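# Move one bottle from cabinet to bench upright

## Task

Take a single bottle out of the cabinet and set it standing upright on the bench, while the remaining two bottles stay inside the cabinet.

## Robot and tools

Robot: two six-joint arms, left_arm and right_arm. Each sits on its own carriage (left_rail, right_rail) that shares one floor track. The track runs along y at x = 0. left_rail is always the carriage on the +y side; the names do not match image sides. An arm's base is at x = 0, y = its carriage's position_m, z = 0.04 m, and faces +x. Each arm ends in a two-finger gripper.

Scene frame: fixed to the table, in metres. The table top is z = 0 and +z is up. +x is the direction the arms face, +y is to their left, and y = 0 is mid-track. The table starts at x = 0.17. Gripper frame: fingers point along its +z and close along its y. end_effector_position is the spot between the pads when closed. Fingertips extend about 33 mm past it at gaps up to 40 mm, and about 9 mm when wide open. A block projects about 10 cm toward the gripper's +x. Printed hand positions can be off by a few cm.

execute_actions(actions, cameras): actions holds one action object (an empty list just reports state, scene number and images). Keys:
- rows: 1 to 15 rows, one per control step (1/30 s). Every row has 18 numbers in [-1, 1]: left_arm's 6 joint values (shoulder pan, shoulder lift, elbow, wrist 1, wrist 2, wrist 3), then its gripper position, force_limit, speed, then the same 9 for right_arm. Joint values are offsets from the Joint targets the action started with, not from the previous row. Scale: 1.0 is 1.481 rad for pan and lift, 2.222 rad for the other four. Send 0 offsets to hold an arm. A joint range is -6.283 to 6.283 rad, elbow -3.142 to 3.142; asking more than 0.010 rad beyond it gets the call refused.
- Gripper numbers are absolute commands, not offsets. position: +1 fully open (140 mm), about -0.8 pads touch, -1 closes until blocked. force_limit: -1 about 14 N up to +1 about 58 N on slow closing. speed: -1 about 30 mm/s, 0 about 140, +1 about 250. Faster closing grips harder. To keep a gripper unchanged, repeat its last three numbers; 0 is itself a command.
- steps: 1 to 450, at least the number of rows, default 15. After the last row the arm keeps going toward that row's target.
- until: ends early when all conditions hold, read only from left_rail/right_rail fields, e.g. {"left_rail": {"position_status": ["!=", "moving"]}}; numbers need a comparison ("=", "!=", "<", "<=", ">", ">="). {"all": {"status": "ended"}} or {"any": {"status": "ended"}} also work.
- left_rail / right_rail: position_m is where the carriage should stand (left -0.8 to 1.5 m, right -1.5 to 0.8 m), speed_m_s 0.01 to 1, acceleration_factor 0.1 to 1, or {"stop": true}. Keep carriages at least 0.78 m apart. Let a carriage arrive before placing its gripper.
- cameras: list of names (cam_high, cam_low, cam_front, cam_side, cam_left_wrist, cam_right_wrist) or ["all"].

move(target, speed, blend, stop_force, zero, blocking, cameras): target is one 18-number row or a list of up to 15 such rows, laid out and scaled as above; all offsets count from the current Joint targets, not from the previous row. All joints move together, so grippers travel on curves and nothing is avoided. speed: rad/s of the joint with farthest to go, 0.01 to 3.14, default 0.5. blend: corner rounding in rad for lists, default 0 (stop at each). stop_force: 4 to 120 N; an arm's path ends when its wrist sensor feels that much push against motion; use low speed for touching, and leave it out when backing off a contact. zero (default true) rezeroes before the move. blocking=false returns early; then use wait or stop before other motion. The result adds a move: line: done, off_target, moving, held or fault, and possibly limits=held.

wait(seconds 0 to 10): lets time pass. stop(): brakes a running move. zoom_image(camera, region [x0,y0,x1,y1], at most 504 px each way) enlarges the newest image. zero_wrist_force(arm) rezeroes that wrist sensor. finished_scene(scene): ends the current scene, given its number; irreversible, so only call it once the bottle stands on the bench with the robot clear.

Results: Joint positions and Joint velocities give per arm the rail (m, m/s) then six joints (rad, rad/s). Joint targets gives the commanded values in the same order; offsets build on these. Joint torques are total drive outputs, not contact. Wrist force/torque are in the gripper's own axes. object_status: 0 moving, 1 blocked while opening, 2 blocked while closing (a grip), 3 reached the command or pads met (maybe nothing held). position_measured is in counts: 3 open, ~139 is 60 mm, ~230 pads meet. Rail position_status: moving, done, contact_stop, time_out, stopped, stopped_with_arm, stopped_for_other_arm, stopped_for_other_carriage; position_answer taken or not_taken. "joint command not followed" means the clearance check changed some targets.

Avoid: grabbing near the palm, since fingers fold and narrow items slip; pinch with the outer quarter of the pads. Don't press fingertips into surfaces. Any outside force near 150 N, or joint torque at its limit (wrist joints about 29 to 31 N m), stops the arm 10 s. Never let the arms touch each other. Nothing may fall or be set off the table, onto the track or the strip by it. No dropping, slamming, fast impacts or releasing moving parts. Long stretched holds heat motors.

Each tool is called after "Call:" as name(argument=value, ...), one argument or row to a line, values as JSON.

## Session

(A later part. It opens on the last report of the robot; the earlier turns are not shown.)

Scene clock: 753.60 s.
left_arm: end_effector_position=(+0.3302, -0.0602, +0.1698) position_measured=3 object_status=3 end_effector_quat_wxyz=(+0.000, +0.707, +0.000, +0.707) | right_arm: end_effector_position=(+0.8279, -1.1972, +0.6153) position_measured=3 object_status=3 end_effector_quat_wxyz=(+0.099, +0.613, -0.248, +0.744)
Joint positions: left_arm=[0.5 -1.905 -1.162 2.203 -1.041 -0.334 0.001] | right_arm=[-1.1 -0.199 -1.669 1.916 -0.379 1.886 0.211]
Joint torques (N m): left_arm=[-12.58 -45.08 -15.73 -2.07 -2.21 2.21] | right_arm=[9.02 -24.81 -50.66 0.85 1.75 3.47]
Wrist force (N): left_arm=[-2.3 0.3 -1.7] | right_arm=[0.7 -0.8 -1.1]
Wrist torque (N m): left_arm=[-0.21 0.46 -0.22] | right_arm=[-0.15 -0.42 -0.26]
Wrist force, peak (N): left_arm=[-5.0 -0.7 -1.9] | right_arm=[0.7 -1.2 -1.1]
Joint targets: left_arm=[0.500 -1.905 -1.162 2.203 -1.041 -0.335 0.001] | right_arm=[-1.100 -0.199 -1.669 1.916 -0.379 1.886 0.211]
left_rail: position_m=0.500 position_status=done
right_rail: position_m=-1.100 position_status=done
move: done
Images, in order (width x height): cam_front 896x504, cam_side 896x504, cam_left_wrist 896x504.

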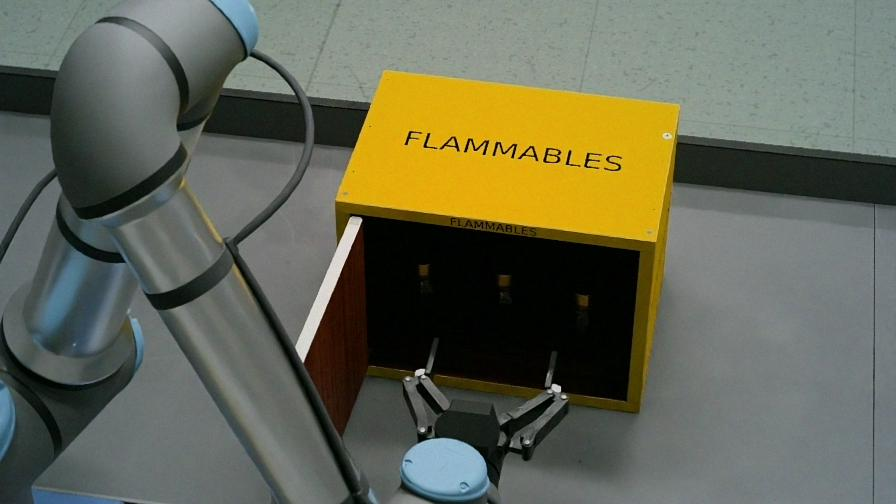

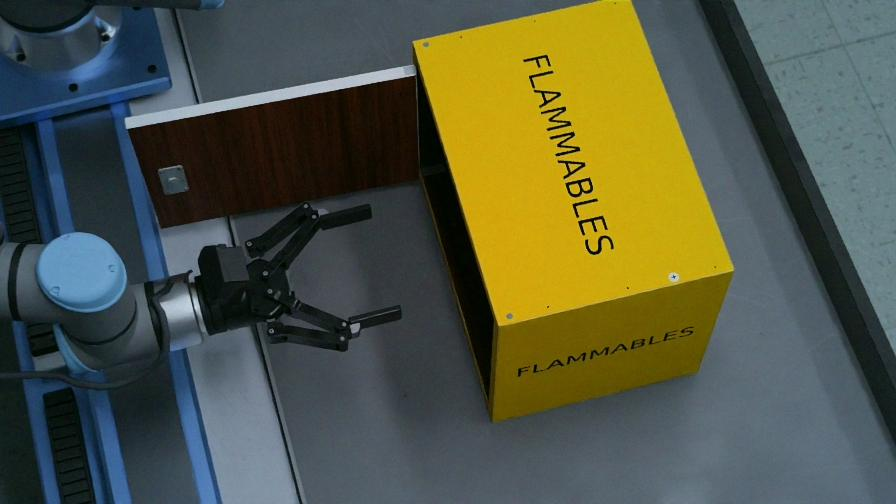

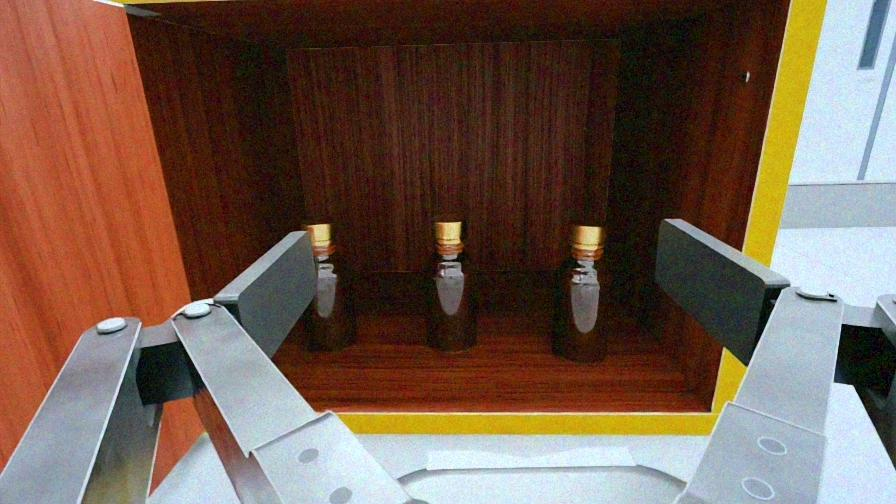

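Call:
move(
  target=[0.1099,0.0700,-0.0012,-0.0454,0.0732,0,0.05,-0.05,0, 0,0,0,0,0,0,1,0,0],
  speed=0.3,
  cameras=["cam_left_wrist", "cam_side", "cam_front"],
)

Call:
zoom_image(
  camera="cam_left_wrist",
  region=[236, 130, 716, 460],
)

Scene clock: 932.00 s.
left_arm: end_effector_position=(+0.4200, -0.0600, +0.1150) position_measured=123 object_status=3 end_effector_quat_wxyz=(+0.000, +0.707, +0.000, +0.707) | right_arm: end_effector_position=(+0.8279, -1.1972, +0.6153) position_measured=3 object_status=3 end_effector_quat_wxyz=(+0.099, +0.613, -0.248, +0.744)
Joint positions: left_arm=[0.5 -1.743 -1.058 2.2 -1.142 -0.172 0.001] | right_arm=[-1.1 -0.199 -1.669 1.916 -0.379 1.886 0.211]
Joint torques (N m): left_arm=[15.78 -52.28 -30.35 -2.41 1.51 0.5] | right_arm=[9.48 -23.66 -51.07 0.6 1.57 3.66]
Wrist force (N): left_arm=[-2.3 0.4 -1.6] | right_arm=[0.4 -1.1 -0.9]
Wrist torque (N m): left_arm=[-0.15 0.39 -0.21] | right_arm=[-0.23 -0.36 -0.26]
Wrist force, peak (N): left_arm=[-1.7 0.8 -3.4] | right_arm=[0.8 -1.2 -1.1]
Joint targets: left_arm=[0.500 -1.743 -1.058 2.200 -1.142 -0.172 0.001] | right_arm=[-1.100 -0.199 -1.669 1.916 -0.379 1.886 0.211]
left_rail: position_m=0.500 position_status=done
right_rail: position_m=-1.100 position_status=done
move: done
Images, in order (width x height): cam_front 896x504, cam_side 896x504, cam_left_wrist 896x504.

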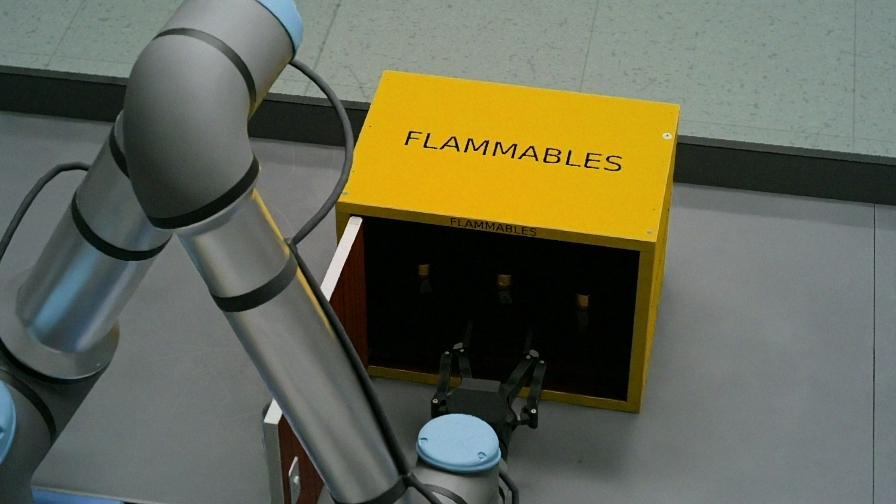

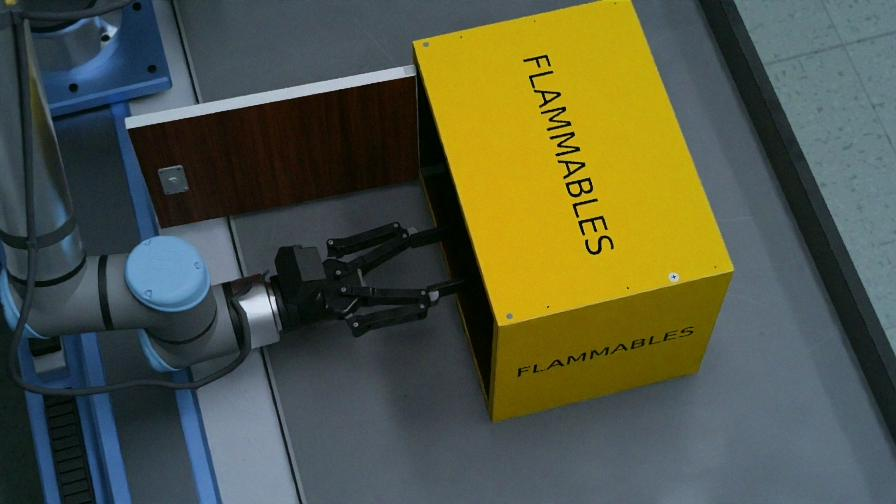

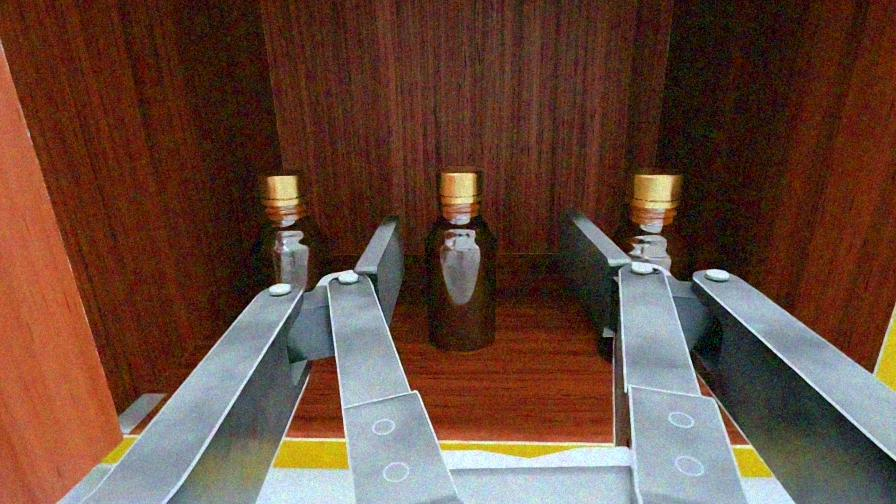

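Scaled by 1.050 from the camera's 896x504 image, which has a finer 1280x720 frame.

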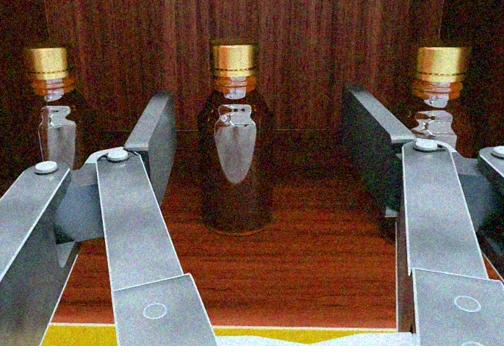

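Call:
move(
  target=[0.1190,0.0136,-0.0203,0.0112,0.0793,0,0.05,-0.05,0, 0,0,0,0,0,0,1,0,0],
  speed=0.15,
  stop_force=15,
  cameras=["cam_left_wrist", "cam_front"],
)

Call:
zoom_image(
  camera="cam_left_wrist",
  region=[300, 100, 660, 460],
)

Scene clock: 1013.27 s.
left_arm: end_effector_position=(+0.5172, -0.0609, +0.1148) position_measured=123 object_status=3 end_effector_quat_wxyz=(+0.000, +0.707, +0.000, +0.707) | right_arm: end_effector_position=(+0.8279, -1.1972, +0.6153) position_measured=3 object_status=3 end_effector_quat_wxyz=(+0.099, +0.613, -0.248, +0.744)
Joint positions: left_arm=[0.5 -1.566 -1.038 2.155 -1.117 0.004 0.001] | right_arm=[-1.1 -0.199 -1.669 1.916 -0.379 1.886 0.211]
Joint torques (N m): left_arm=[13.95 -53.49 -32.81 3.5 1.09 0.66] | right_arm=[8.71 -21.82 -51.1 0.38 1.69 3.07]
Wrist force (N): left_arm=[-2.4 0.4 -1.8] | right_arm=[0.9 -1.0 -0.7]
Wrist torque (N m): left_arm=[-0.14 0.43 -0.22] | right_arm=[-0.19 -0.48 -0.26]
Wrist force, peak (N): left_arm=[-3.0 0.7 -1.8] | right_arm=[0.7 -1.4 -1.1]
Joint targets: left_arm=[0.500 -1.566 -1.038 2.155 -1.117 0.004 0.001] | right_arm=[-1.100 -0.199 -1.669 1.916 -0.379 1.886 0.211]
left_rail: position_m=0.500 position_status=done
right_rail: position_m=-1.100 position_status=done
move: done
Images, in order (width x height): cam_front 896x504, cam_left_wrist 896x504.

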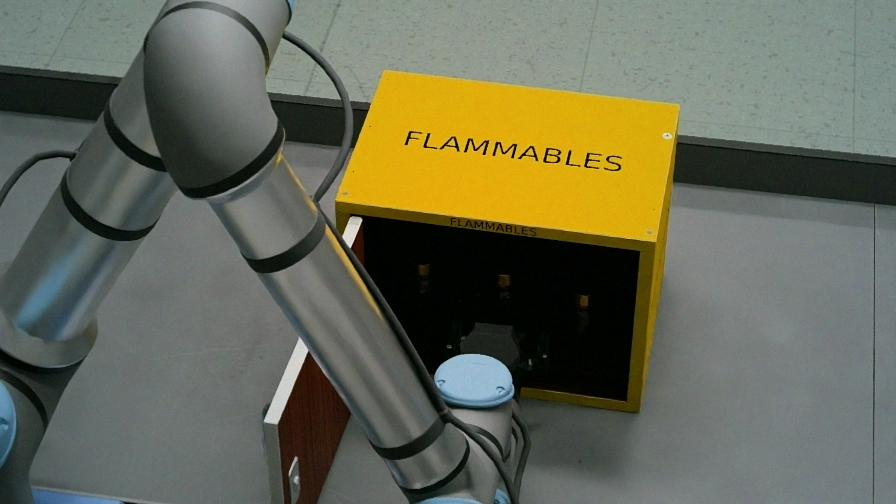

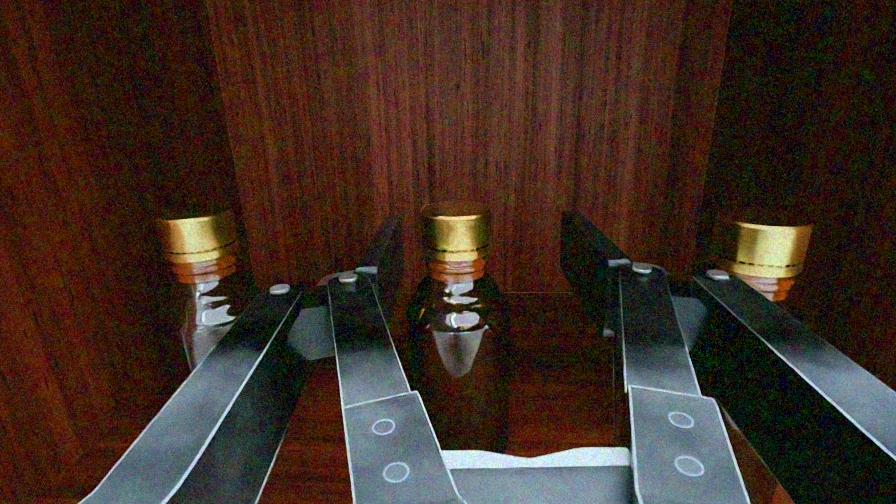

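Scaled by 1.400 from the camera's 896x504 image, which has a finer 1280x720 frame.

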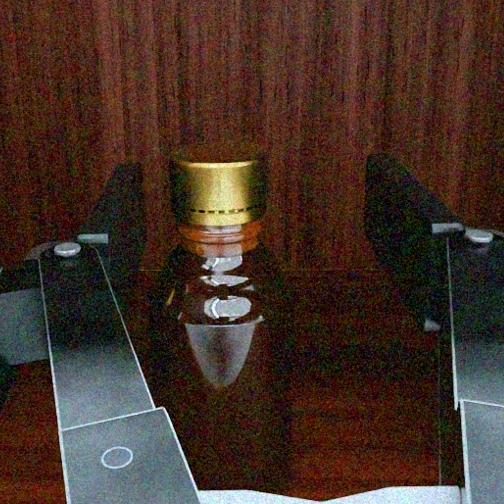

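Call:
move(
  target=[
    [0,-0.0066,0.0099,-0.0055,0,0,0.05,-0.05,0, 0,0,0,0,0,0,1,0,0],
    [0,-0.0066,0.0099,-0.0055,0,0,-1,-0.05,-1, 0,0,0,0,0,0,1,0,0],
  ],
  speed=0.05,
  cameras=["cam_left_wrist"],
)

Call:
zoom_image(
  camera="cam_left_wrist",
  region=[300, 100, 660, 460],
)

Scene clock: 1072.47 s.
left_arm: end_effector_position=(+0.5171, -0.0494, +0.1148) position_measured=188 object_status=0 end_effector_quat_wxyz=(+0.000, +0.707, +0.000, +0.707) | right_arm: end_effector_position=(+0.8279, -1.1972, +0.6153) position_measured=3 object_status=3 end_effector_quat_wxyz=(+0.099, +0.613, -0.248, +0.744)
Joint positions: left_arm=[0.5 -1.566 -1.048 2.177 -1.129 0.004 0.001] | right_arm=[-1.1 -0.199 -1.669 1.916 -0.379 1.886 0.211]
Joint torques (N m): left_arm=[13.29 -67.13 -11.63 -2.29 -1.29 -0.49] | right_arm=[10.69 -22.34 -50.61 0.64 1.89 3.29]
Wrist force (N): left_arm=[-1.2 2.0 -2.1] | right_arm=[0.8 -0.8 -1.0]
Wrist torque (N m): left_arm=[-0.18 0.36 -0.31] | right_arm=[-0.16 -0.46 -0.26]
Wrist force, peak (N): left_arm=[-3.0 0.7 -2.3] | right_arm=[0.6 -1.2 -1.3]
Joint targets: left_arm=[0.500 -1.566 -1.048 2.177 -1.129 0.004 0.001] | right_arm=[-1.100 -0.199 -1.669 1.916 -0.379 1.886 0.211]
left_rail: position_m=0.500 position_status=done
right_rail: position_m=-1.100 position_status=done
move: done
Images, in order (width x height): cam_left_wrist 896x504.

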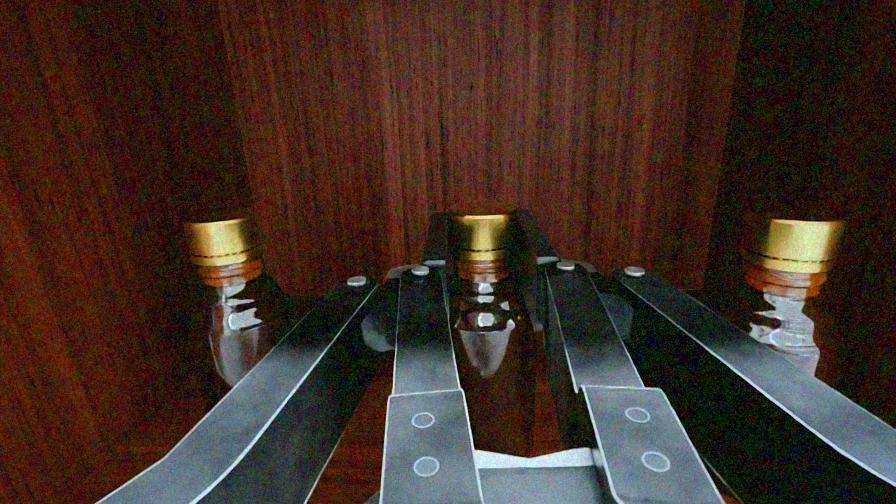

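Scaled by 1.400 from the camera's 896x504 image, which has a finer 1280x720 frame.

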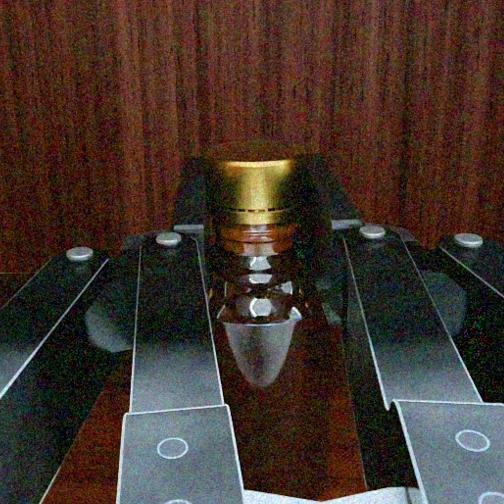

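Call:
move(
  target=[0,-0.0360,-0.0014,0.0253,0,0,-1,-0.05,-1, 0,0,0,0,0,0,1,0,0],
  speed=0.06,
  cameras=["cam_left_wrist"],
)

Scene clock: 1109.50 s.
left_arm: end_effector_position=(+0.5171, -0.0495, +0.1448) position_measured=188 object_status=2 end_effector_quat_wxyz=(+0.000, +0.707, +0.000, +0.707) | right_arm: end_effector_position=(+0.8279, -1.1972, +0.6153) position_measured=3 object_status=3 end_effector_quat_wxyz=(+0.099, +0.613, -0.248, +0.744)
Joint positions: left_arm=[0.5 -1.566 -1.101 2.174 -1.073 0.004 0.001] | right_arm=[-1.1 -0.199 -1.669 1.916 -0.379 1.886 0.211]
Joint torques (N m): left_arm=[7.05 -77.03 -33.51 3.46 -1 -0.86] | right_arm=[11.03 -23.04 -50.76 0.42 1.56 3.38]
Wrist force (N): left_arm=[-4.8 0.5 -1.6] | right_arm=[0.5 -1.1 -0.8]
Wrist torque (N m): left_arm=[-0.11 0.32 -0.19] | right_arm=[-0.21 -0.39 -0.26]
Wrist force, peak (N): left_arm=[-5.5 0.7 -1.7] | right_arm=[0.8 -1.3 -1.0]
Joint targets: left_arm=[0.500 -1.566 -1.101 2.174 -1.073 0.004 0.001] | right_arm=[-1.100 -0.199 -1.669 1.916 -0.379 1.886 0.211]
left_rail: position_m=0.500 position_status=done
right_rail: position_m=-1.100 position_status=done
move: done
Images, in order (width x height): cam_left_wrist 896x504.

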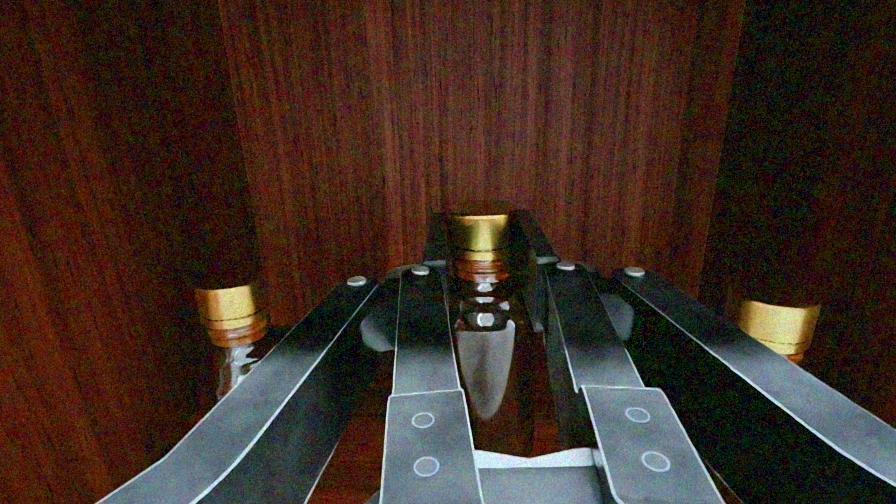

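Call:
move(
  target=[
    [0,0,0,0,0,0,-1,-0.05,-1, 0,0,0,0,0,0,1,0,0],
    [-0.1465,-0.0163,0.0219,-0.0110,-0.0977,0,-1,-0.05,-1, 0,0,0,0,0,0,1,0,0],
    [-0.2852,-0.0166,0.0225,-0.0114,-0.1901,0,-1,-0.05,-1, 0,0,0,0,0,0,1,0,0],
    [-0.2852,0.0275,0.0240,-0.0424,-0.1901,0,-1,-0.05,-1, 0,0,0,0,0,0,1,0,0],
  ],
  speed=[0.2,0.2,0.2,0.08],
  blend=[0,0.05,0.02,0],
  cameras=["cam_left_wrist", "cam_front", "cam_side"],
)

Scene clock: 1140.50 s.
left_arm: end_effector_position=(+0.2870, -0.0496, +0.1099) position_measured=188 object_status=2 end_effector_quat_wxyz=(+0.000, +0.707, +0.000, +0.707) | right_arm: end_effector_position=(+0.8279, -1.1972, +0.6153) position_measured=3 object_status=3 end_effector_quat_wxyz=(+0.099, +0.613, -0.248, +0.744)
Joint positions: left_arm=[0.5 -1.989 -1.06 2.227 -1.167 -0.418 0.001] | right_arm=[-1.1 -0.199 -1.669 1.916 -0.379 1.886 0.211]
Joint torques (N m): left_arm=[-13.37 -46.7 -9.68 -1.38 -1.88 -1.09] | right_arm=[10.42 -23.82 -50.78 0.5 1.76 3.28]
Wrist force (N): left_arm=[-4.9 0.6 -1.6] | right_arm=[0.6 -0.8 -1.0]
Wrist torque (N m): left_arm=[-0.12 0.35 -0.23] | right_arm=[-0.14 -0.40 -0.26]
Wrist force, peak (N): left_arm=[-5.2 2.5 -2.3] | right_arm=[0.6 -1.4 -1.1]
Joint targets: left_arm=[0.500 -1.989 -1.060 2.227 -1.167 -0.418 0.001] | right_arm=[-1.100 -0.199 -1.669 1.916 -0.379 1.886 0.211]
left_rail: position_m=0.500 position_status=done
right_rail: position_m=-1.100 position_status=done
move: done
Images, in order (width x height): cam_front 896x504, cam_side 896x504, cam_left_wrist 896x504.

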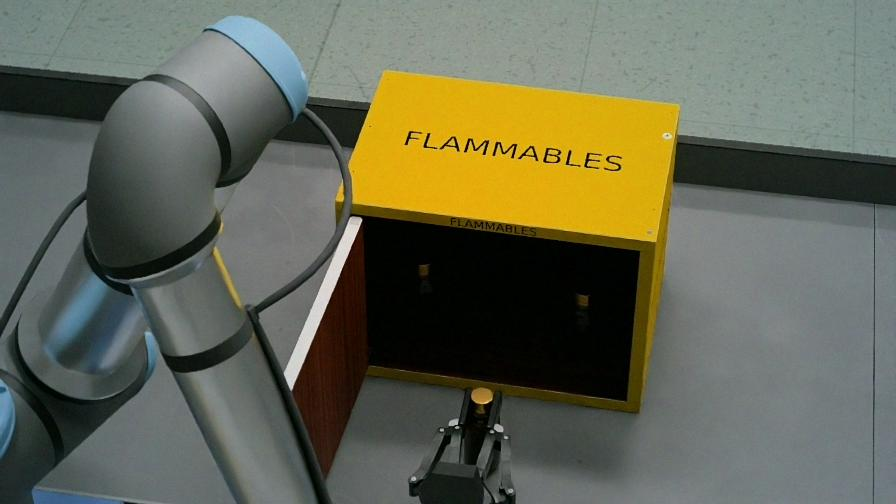

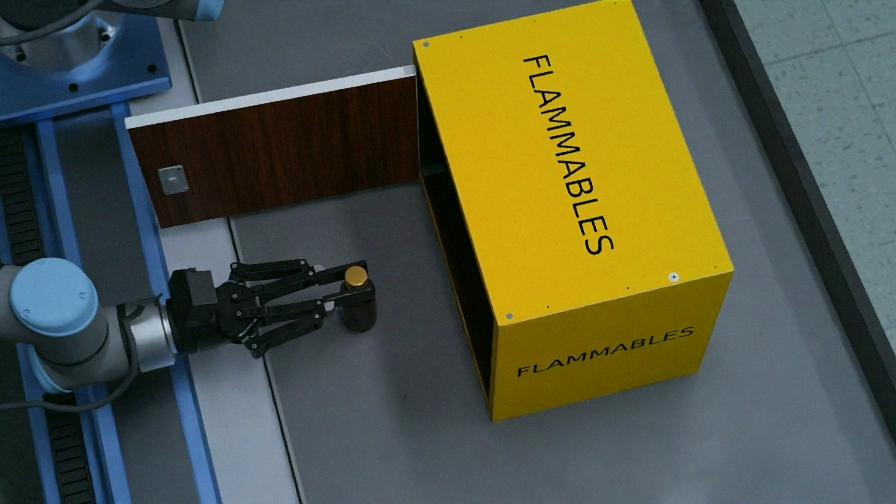

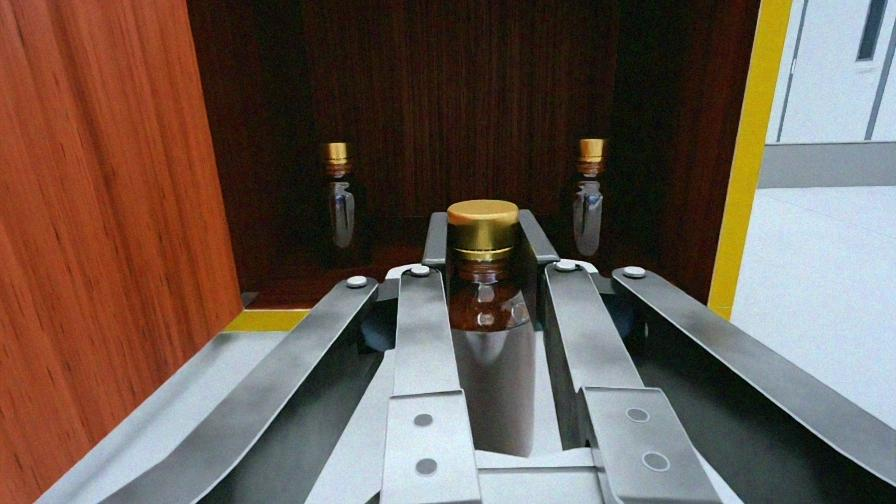

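Call:
move(
  target=[0,0.0240,0,-0.0160,0,0,-1,-0.05,-1, 0,0,0,0,0,0,1,0,0],
  speed=0.025,
  stop_force=5,
  cameras=["cam_left_wrist"],
)

Scene clock: 1152.23 s.
left_arm: end_effector_position=(+0.2870, -0.0496, +0.0982) position_measured=188 object_status=2 end_effector_quat_wxyz=(+0.000, +0.707, +0.000, +0.707) | right_arm: end_effector_position=(+0.8279, -1.1972, +0.6153) position_measured=3 object_status=3 end_effector_quat_wxyz=(+0.099, +0.613, -0.248, +0.744)
Joint positions: left_arm=[0.5 -1.989 -1.038 2.227 -1.189 -0.418 0.001] | right_arm=[-1.1 -0.199 -1.669 1.916 -0.379 1.886 0.211]
Joint torques (N m): left_arm=[-2.26 -71.48 -8.94 4.96 -1.27 -0.95] | right_arm=[8.68 -24.55 -50.99 0.57 1.87 3.4]
Wrist force (N): left_arm=[-4.9 1.0 -1.5] | right_arm=[0.6 -0.9 -0.8]
Wrist torque (N m): left_arm=[-0.04 0.42 -0.23] | right_arm=[-0.17 -0.40 -0.26]
Wrist force, peak (N): left_arm=[11.8 5.1 -3.0] | right_arm=[0.7 -1.2 -1.2]
Joint targets: left_arm=[0.500 -1.989 -1.038 2.227 -1.189 -0.418 0.001] | right_arm=[-1.100 -0.199 -1.669 1.916 -0.379 1.886 0.211]
left_rail: position_m=0.500 position_status=done
right_rail: position_m=-1.100 position_status=done
move: contact (left_arm); left_arm: the shoulder lift is farthest, 0.014 rad from its target
Images, in order (width x height): cam_left_wrist 896x504.

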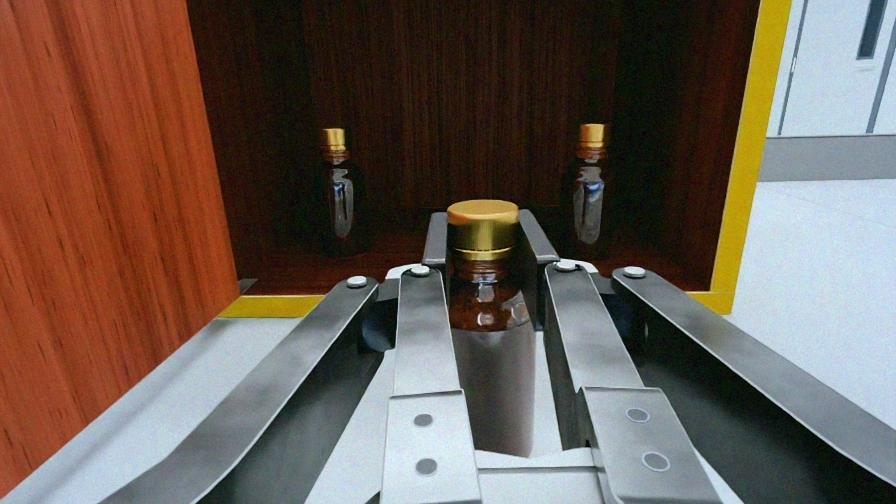

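Call:
move(
  target=[0,0.0020,0,-0.00133,0,0,-1,-0.05,-1, 0,0,0,0,0,0,1,0,0],
  speed=0.01,
)

Scene clock: 1161.97 s.
left_arm: end_effector_position=(+0.2870, -0.0496, +0.0968) position_measured=188 object_status=2 end_effector_quat_wxyz=(+0.000, +0.707, +0.000, +0.707) | right_arm: end_effector_position=(+0.8279, -1.1972, +0.6153) position_measured=3 object_status=3 end_effector_quat_wxyz=(+0.099, +0.613, -0.248, +0.744)
Joint positions: left_arm=[0.5 -1.989 -1.035 2.227 -1.192 -0.418 0.001] | right_arm=[-1.1 -0.199 -1.669 1.916 -0.379 1.886 0.211]
Joint torques (N m): left_arm=[11.29 -37.45 -10.27 -3.69 -1.85 -0.73] | right_arm=[9.87 -23.19 -51.33 0.5 1.75 3.25]
Wrist force (N): left_arm=[19.8 11.3 -4.4] | right_arm=[0.4 -1.3 -1.0]
Wrist torque (N m): left_arm=[-0.13 0.87 -0.70] | right_arm=[-0.26 -0.36 -0.26]
Wrist force, peak (N): left_arm=[19.8 11.3 -4.4] | right_arm=[0.6 -1.2 -1.3]
Joint targets: left_arm=[0.500 -1.989 -1.035 2.227 -1.192 -0.418 0.001] | right_arm=[-1.100 -0.199 -1.669 1.916 -0.379 1.886 0.211]
left_rail: position_m=0.500 position_status=done
right_rail: position_m=-1.100 position_status=done
move: done

Call:
move(
  target=[0,-0.0013,0,0.00087,0,0,-1,-0.05,-1, 0,0,0,0,0,0,1,0,0],
  speed=0.01,
)

Scene clock: 1170.77 s.
left_arm: end_effector_position=(+0.2870, -0.0496, +0.0976) position_measured=188 object_status=2 end_effector_quat_wxyz=(+0.000, +0.707, +0.000, +0.707) | right_arm: end_effector_position=(+0.8279, -1.1972, +0.6153) position_measured=3 object_status=3 end_effector_quat_wxyz=(+0.099, +0.613, -0.248, +0.744)
Joint positions: left_arm=[0.5 -1.989 -1.037 2.227 -1.19 -0.418 0.001] | right_arm=[-1.1 -0.199 -1.669 1.916 -0.379 1.886 0.211]
Joint torques (N m): left_arm=[10.49 -70.87 -10.16 3.75 -0.96 -0.78] | right_arm=[10.37 -22.67 -51.17 0.93 1.76 3.23]
Wrist force (N): left_arm=[0.4 -0.3 -1.6] | right_arm=[0.6 -0.9 -1.1]
Wrist torque (N m): left_arm=[-0.03 0.61 0.01] | right_arm=[-0.17 -0.41 -0.26]
Wrist force, peak (N): left_arm=[19.9 11.2 -4.9] | right_arm=[0.7 -1.2 -1.2]
Joint targets: left_arm=[0.500 -1.989 -1.037 2.227 -1.190 -0.418 0.001] | right_arm=[-1.100 -0.199 -1.669 1.916 -0.379 1.886 0.211]
left_rail: position_m=0.500 position_status=done
right_rail: position_m=-1.100 position_status=done
move: done

Call:
move(
  target=[
    [0,0,0,0,0,0,0.05,-0.05,-1, 0,0,0,0,0,0,1,0,0],
    [-0.0595,0.0041,-0.0066,0.0037,-0.0396,0,0.05,-0.05,-1, 0,0,0,0,0,0,1,0,0],
    [-0.1183,0.0113,-0.0182,0.0105,-0.0788,0,0.05,-0.05,-1, 0,0,0,0,0,0,1,0,0],
  ],
  speed=[0.1,0.12,0.15],
  blend=[0,0.03,0],
  cameras=["cam_left_wrist", "cam_front", "cam_side"],
)

Scene clock: 1202.00 s.
left_arm: end_effector_position=(+0.1802, -0.0496, +0.0975) position_measured=123 object_status=3 end_effector_quat_wxyz=(+0.000, +0.707, +0.000, +0.707) | right_arm: end_effector_position=(+0.8279, -1.1972, +0.6153) position_measured=3 object_status=3 end_effector_quat_wxyz=(+0.099, +0.613, -0.248, +0.744)
Joint positions: left_arm=[0.5 -2.164 -1.02 2.187 -1.167 -0.593 0.001] | right_arm=[-1.1 -0.199 -1.669 1.916 -0.379 1.886 0.211]
Joint torques (N m): left_arm=[-10.49 -50.08 -29.27 5.42 -1.95 -1.33] | right_arm=[9.16 -22.06 -50.76 0.82 1.71 3.19]
Wrist force (N): left_arm=[-1.3 0.6 -2.0] | right_arm=[0.4 -1.0 -1.0]
Wrist torque (N m): left_arm=[-0.11 0.18 -0.22] | right_arm=[-0.19 -0.36 -0.26]
Wrist force, peak (N): left_arm=[3.9 1.7 -1.4] | right_arm=[0.9 -1.2 -1.1]
Joint targets: left_arm=[0.500 -2.164 -1.020 2.187 -1.167 -0.593 0.001] | right_arm=[-1.100 -0.199 -1.669 1.916 -0.379 1.886 0.211]
left_rail: position_m=0.500 position_status=done
right_rail: position_m=-1.100 position_status=done
move: done
Images, in order (width x height): cam_front 896x504, cam_side 896x504, cam_left_wrist 896x504.

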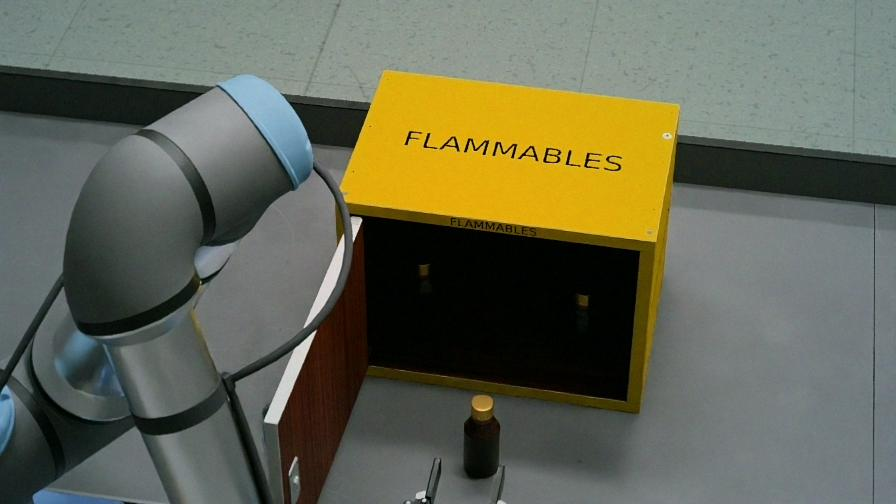

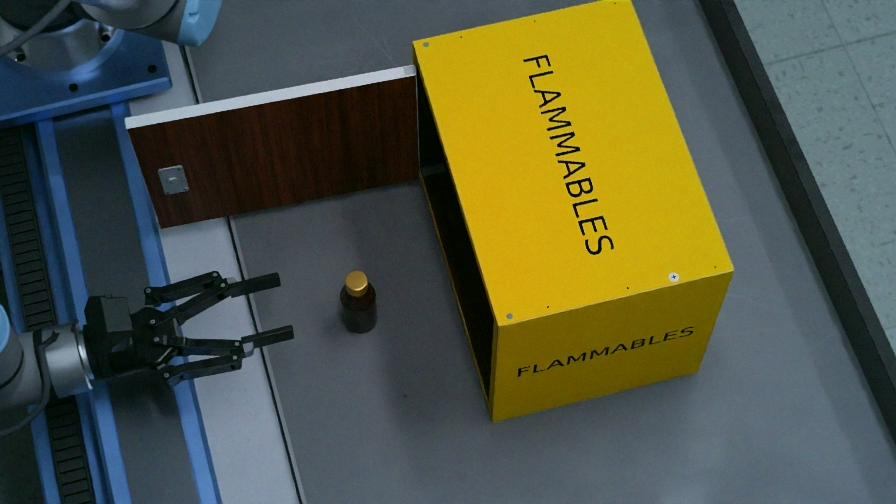

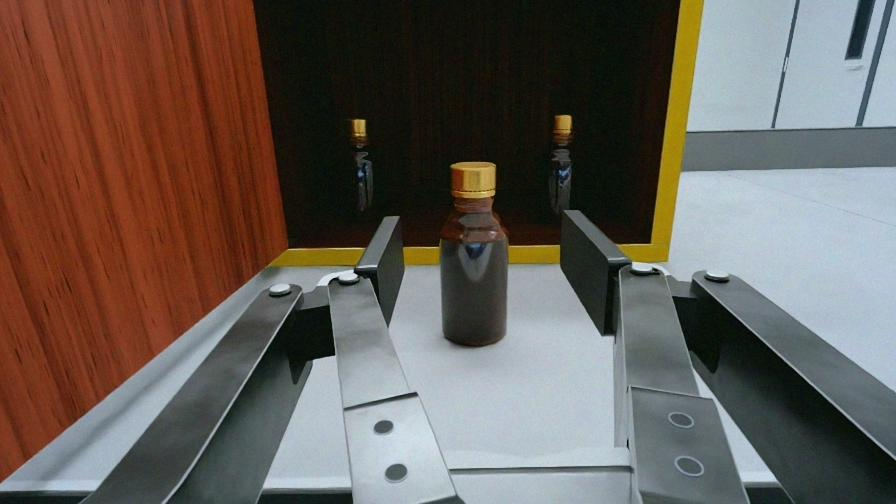

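Call:
move(
  target=[
    [0.0588,-0.0072,0.0116,-0.0068,0.0392,0,0.05,-0.05,-1, 0,0,0,0,0,0,1,0,0],
    [0.1183,-0.0113,0.0182,-0.0105,0.0788,0,0.05,-0.05,-1, 0,0,0,0,0,0,1,0,0],
    [0.1183,-0.0113,0.0182,-0.0105,0.0788,0,-1,-0.05,-1, 0,0,0,0,0,0,1,0,0],
    [0.1183,-0.0433,0.0179,0.0110,0.0788,0,-1,-0.05,-1, 0,0,0,0,0,0,1,0,0],
  ],
  speed=[0.18,0.12,0.1,0.05],
  blend=[0.03,0,0,0],
  cameras=["cam_left_wrist"],
)

Scene clock: 1274.27 s.
left_arm: end_effector_position=(+0.2870, -0.0495, +0.1225) position_measured=187 object_status=2 end_effector_quat_wxyz=(+0.000, +0.707, +0.000, +0.707) end_effector_velocity=(+0.000, +0.000, +0.003) end_effector_angular_velocity=(-0.004, +0.001, +0.002) | right_arm: end_effector_position=(+0.8279, -1.1972, +0.6153) position_measured=3 object_status=3 end_effector_quat_wxyz=(+0.099, +0.613, -0.248, +0.744)
Joint positions: left_arm=[0.5 -1.989 -1.084 2.227 -1.143 -0.418 0.001] | right_arm=[-1.1 -0.199 -1.669 1.916 -0.379 1.886 0.211]
Joint velocities: left_arm=[0 0.001 -0.006 0 0.003 -0.001 -0.001] | right_arm=[within noise]
Joint torques (N m): left_arm=[8.96 -72.29 -29.91 6.36 -0.61 -0.84] | right_arm=[8.78 -23.08 -50.51 0.47 1.92 2.9]
Wrist force (N): left_arm=[-4.1 0.6 -1.8] | right_arm=[0.6 -1.1 -0.8]
Wrist torque (N m): left_arm=[-0.12 0.18 -0.23] | right_arm=[-0.22 -0.41 -0.26]
Wrist force, peak (N): left_arm=[-4.5 0.7 -1.8] | right_arm=[0.6 -1.4 -1.1]
Joint targets: left_arm=[0.500 -1.989 -1.085 2.227 -1.143 -0.418 0.001] | right_arm=[-1.100 -0.199 -1.669 1.916 -0.379 1.886 0.211]
left_rail: position_m=0.500 position_status=done
right_rail: position_m=-1.100 position_status=done
move: done
Images, in order (width x height): cam_left_wrist 896x504.

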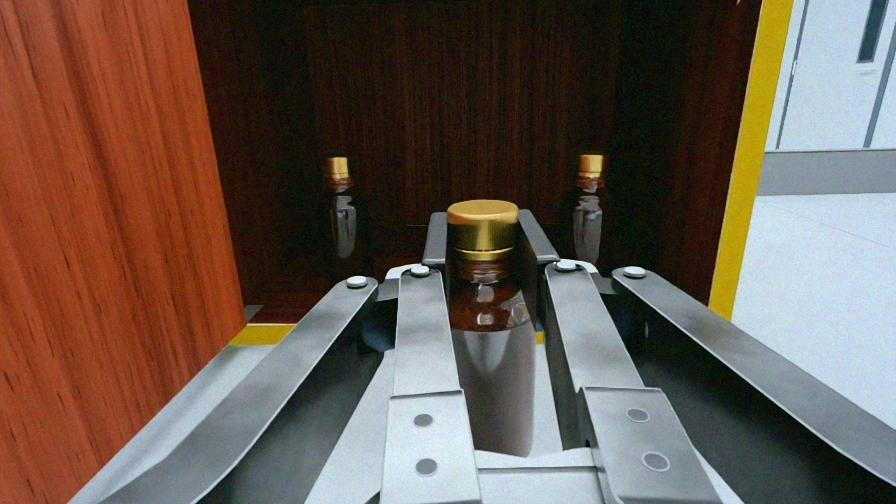

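Call:
move(
  target=[
    [0.1130,0.2121,-0.3012,0.1599,0.0752,0,-1,-0.05,-1, 0,0,0,0,0,0,1,0,0],
    [0.1130,0.2269,-0.3009,0.1497,0.0752,0,-1,-0.05,-1, 0,0,0,0,0,0,1,0,0],
  ],
  speed=[0.35,0.05],
  blend=[0.01,0],
  cameras=["cam_front","cam_side"],
)

Scene clock: 1299.47 s.
left_arm: end_effector_position=(+0.3001, -0.3600, +0.1042) position_measured=187 object_status=2 end_effector_quat_wxyz=(+0.000, +0.707, +0.000, +0.707) | right_arm: end_effector_position=(+0.8279, -1.1972, +0.6153) position_measured=3 object_status=3 end_effector_quat_wxyz=(+0.099, +0.613, -0.248, +0.744)
Joint positions: left_arm=[0.5 -1.822 -0.749 1.558 -0.81 -0.251 0.001] | right_arm=[-1.1 -0.199 -1.669 1.916 -0.379 1.886 0.211]
Joint torques (N m): left_arm=[12.64 -81.07 -44.05 -2.14 1.73 -0.71] | right_arm=[9.96 -22.84 -50.68 0.43 1.77 2.87]
Wrist force (N): left_arm=[-4.6 0.2 -1.6] | right_arm=[0.8 -1.1 -0.8]
Wrist torque (N m): left_arm=[-0.18 0.28 -0.23] | right_arm=[-0.21 -0.44 -0.26]
Wrist force, peak (N): left_arm=[-5.2 0.3 -1.7] | right_arm=[0.6 -1.3 -1.1]
Joint targets: left_arm=[0.500 -1.822 -0.748 1.558 -0.810 -0.251 0.001] | right_arm=[-1.100 -0.199 -1.669 1.916 -0.379 1.886 0.211]
left_rail: position_m=0.500 position_status=done
right_rail: position_m=-1.100 position_status=done
move: done
Images, in order (width x height): cam_front 896x504, cam_side 896x504.

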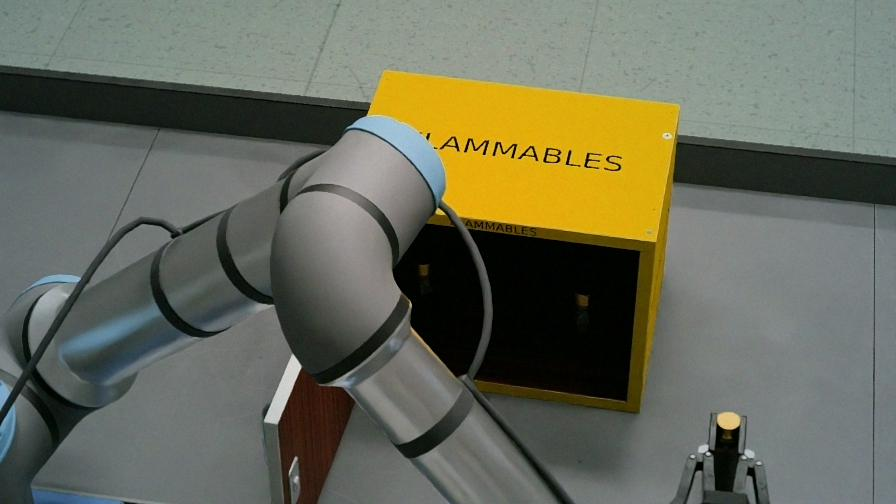

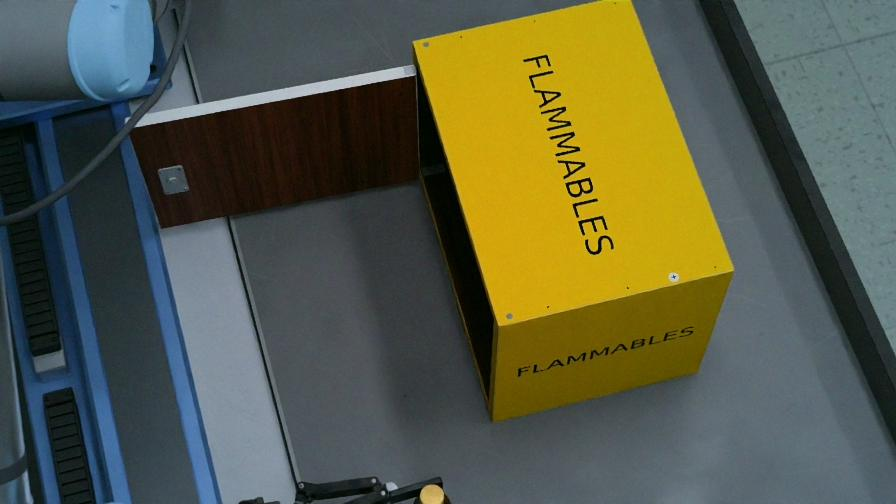

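Call:
move(
  target=[0,0.0080,0,-0.0053,0,0,-1,-0.05,-1, 0,0,0,0,0,0,1,0,0],
  speed=0.006,
  stop_force=4,
)

speed must be a number from 0.01 to 3.14 (rad/s); nothing of the call was run

Call:
move(
  target=[0,0.0080,0,-0.0053,0,0,-1,-0.05,-1, 0,0,0,0,0,0,1,0,0],
  speed=0.01,
  stop_force=4,
)

Scene clock: 1321.40 s.
left_arm: end_effector_position=(+0.3001, -0.3600, +0.0979) position_measured=187 object_status=2 end_effector_quat_wxyz=(+0.000, +0.707, +0.000, +0.707) | right_arm: end_effector_position=(+0.8279, -1.1972, +0.6153) position_measured=3 object_status=3 end_effector_quat_wxyz=(+0.099, +0.613, -0.248, +0.744)
Joint positions: left_arm=[0.5 -1.821 -0.741 1.558 -0.817 -0.251 0.001] | right_arm=[-1.1 -0.199 -1.669 1.916 -0.379 1.886 0.211]
Joint torques (N m): left_arm=[11.18 -105.25 -23.99 4.11 -1.3 -0.07] | right_arm=[8.94 -22.07 -51.19 0.43 1.53 2.99]
Wrist force (N): left_arm=[-1.9 0.0 -1.5] | right_arm=[0.6 -1.0 -0.8]
Wrist torque (N m): left_arm=[-0.13 0.22 -0.13] | right_arm=[-0.20 -0.41 -0.26]
Wrist force, peak (N): left_arm=[6.4 1.8 -1.8] | right_arm=[0.6 -1.4 -1.1]
Joint targets: left_arm=[0.500 -1.821 -0.741 1.558 -0.817 -0.251 0.001] | right_arm=[-1.100 -0.199 -1.669 1.916 -0.379 1.886 0.211]
left_rail: position_m=0.500 position_status=done
right_rail: position_m=-1.100 position_status=done
move: contact (left_arm)

Call:
move(
  target=[
    [0,0,0,0,0,0,0.05,-0.05,-1, 0,0,0,0,0,0,1,0,0],
    [-0.0833,0.0092,-0.0134,0.0073,-0.0555,0,0.05,-0.05,-1, 0,0,0,0,0,0,1,0,0],
    [0.0483,-0.5861,0.1286,0.2619,0.0324,0,0.05,-0.05,-1, 0,0,0,0,0,0,1,0,0],
    [0.3299,-0.9657,0.2252,-0.2886,-0.5940,0.1618,0.05,-0.05,-1, 0,0,0,0,0,0,1,0,0],
  ],
  speed=[0.1,0.12,0.6,0.9],
  blend=[0,0.02,0.2,0],
  cameras=["cam_front","cam_side","cam_left_wrist","cam_right_wrist"],
)

Scene clock: 1501.90 s.
left_arm: end_effector_position=(+0.2498, +0.2091, +0.4501) position_measured=123 object_status=3 end_effector_quat_wxyz=(+0.000, +0.749, +0.663, +0.000) | right_arm: end_effector_position=(+0.8279, -1.1972, +0.6153) position_measured=3 object_status=3 end_effector_quat_wxyz=(+0.099, +0.613, -0.248, +0.744)
Joint positions: left_arm=[0.5 -1.333 -2.172 2.058 -1.458 -1.571 0.36] | right_arm=[-1.1 -0.199 -1.669 1.916 -0.379 1.886 0.211]
Joint torques (N m): left_arm=[12.83 -13.92 -45.31 -8.43 -1.87 2.37] | right_arm=[10.2 -22.43 -51.02 0.66 1.67 3.01]
Wrist force (N): left_arm=[0.6 0.3 0.2] | right_arm=[0.7 -0.9 -0.9]
Wrist torque (N m): left_arm=[0.04 -0.10 -0.09] | right_arm=[-0.19 -0.41 -0.26]
Wrist force, peak (N): left_arm=[-5.4 1.5 -3.1] | right_arm=[0.5 -1.5 -0.9]
Joint targets: left_arm=[0.500 -1.333 -2.172 2.058 -1.458 -1.571 0.360] | right_arm=[-1.100 -0.199 -1.669 1.916 -0.379 1.886 0.211]
left_rail: position_m=0.500 position_status=done
right_rail: position_m=-1.100 position_status=done
move: done
Images, in order (width x height): cam_front 896x504, cam_side 896x504, cam_left_wrist 896x504, cam_right_wrist 896x504.

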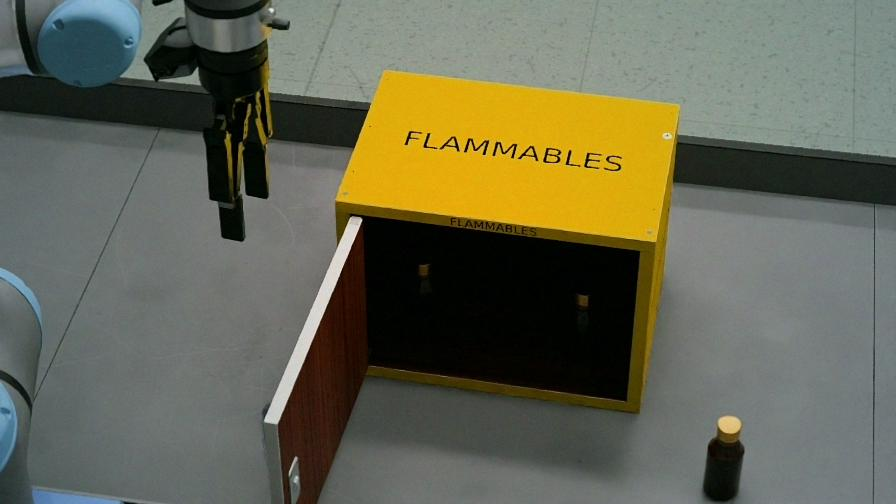

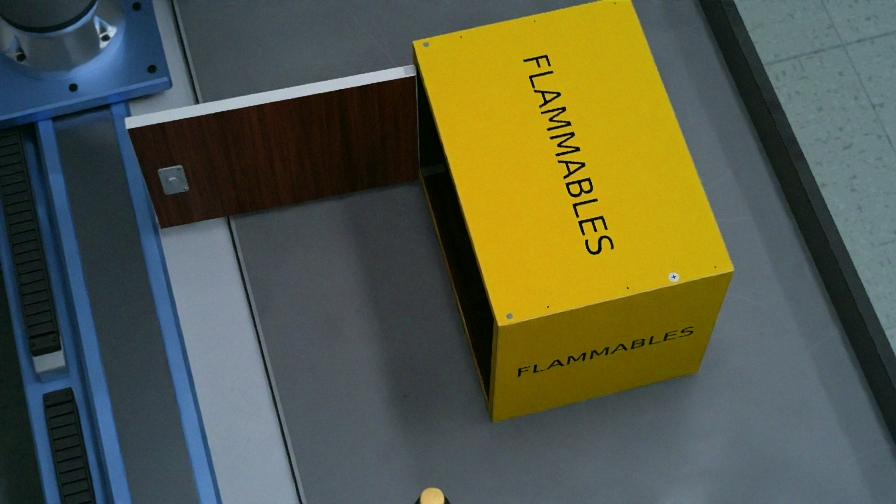

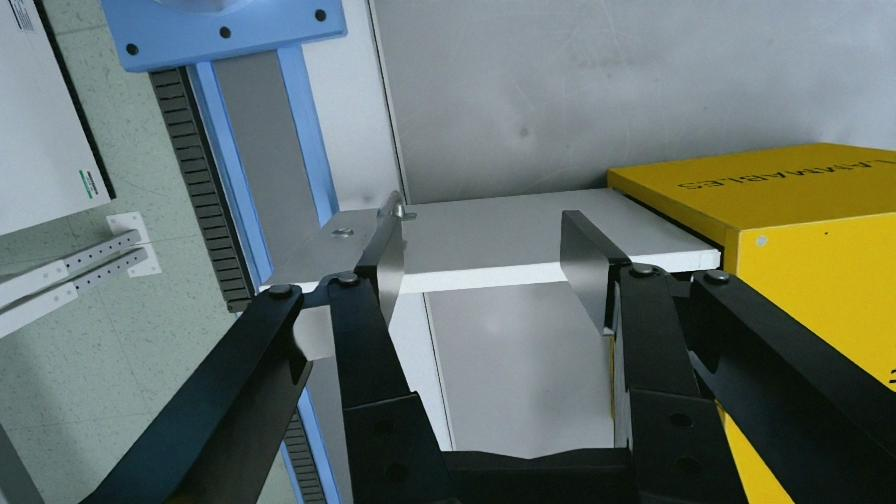

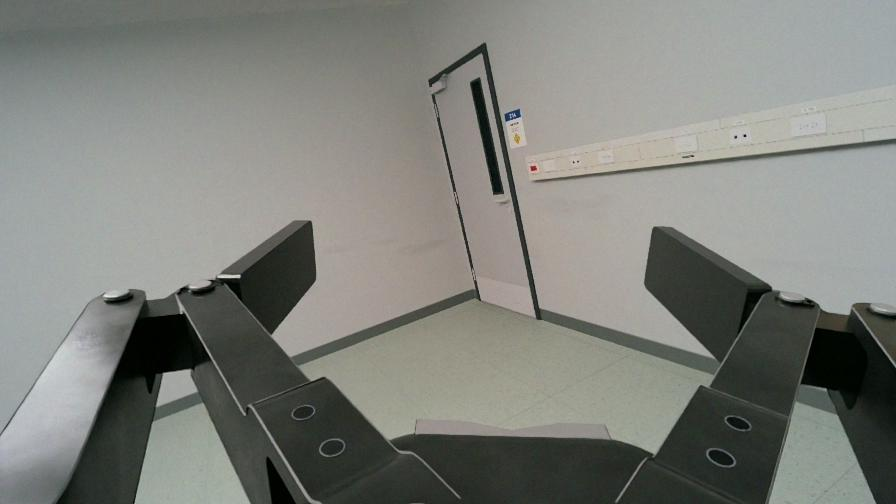

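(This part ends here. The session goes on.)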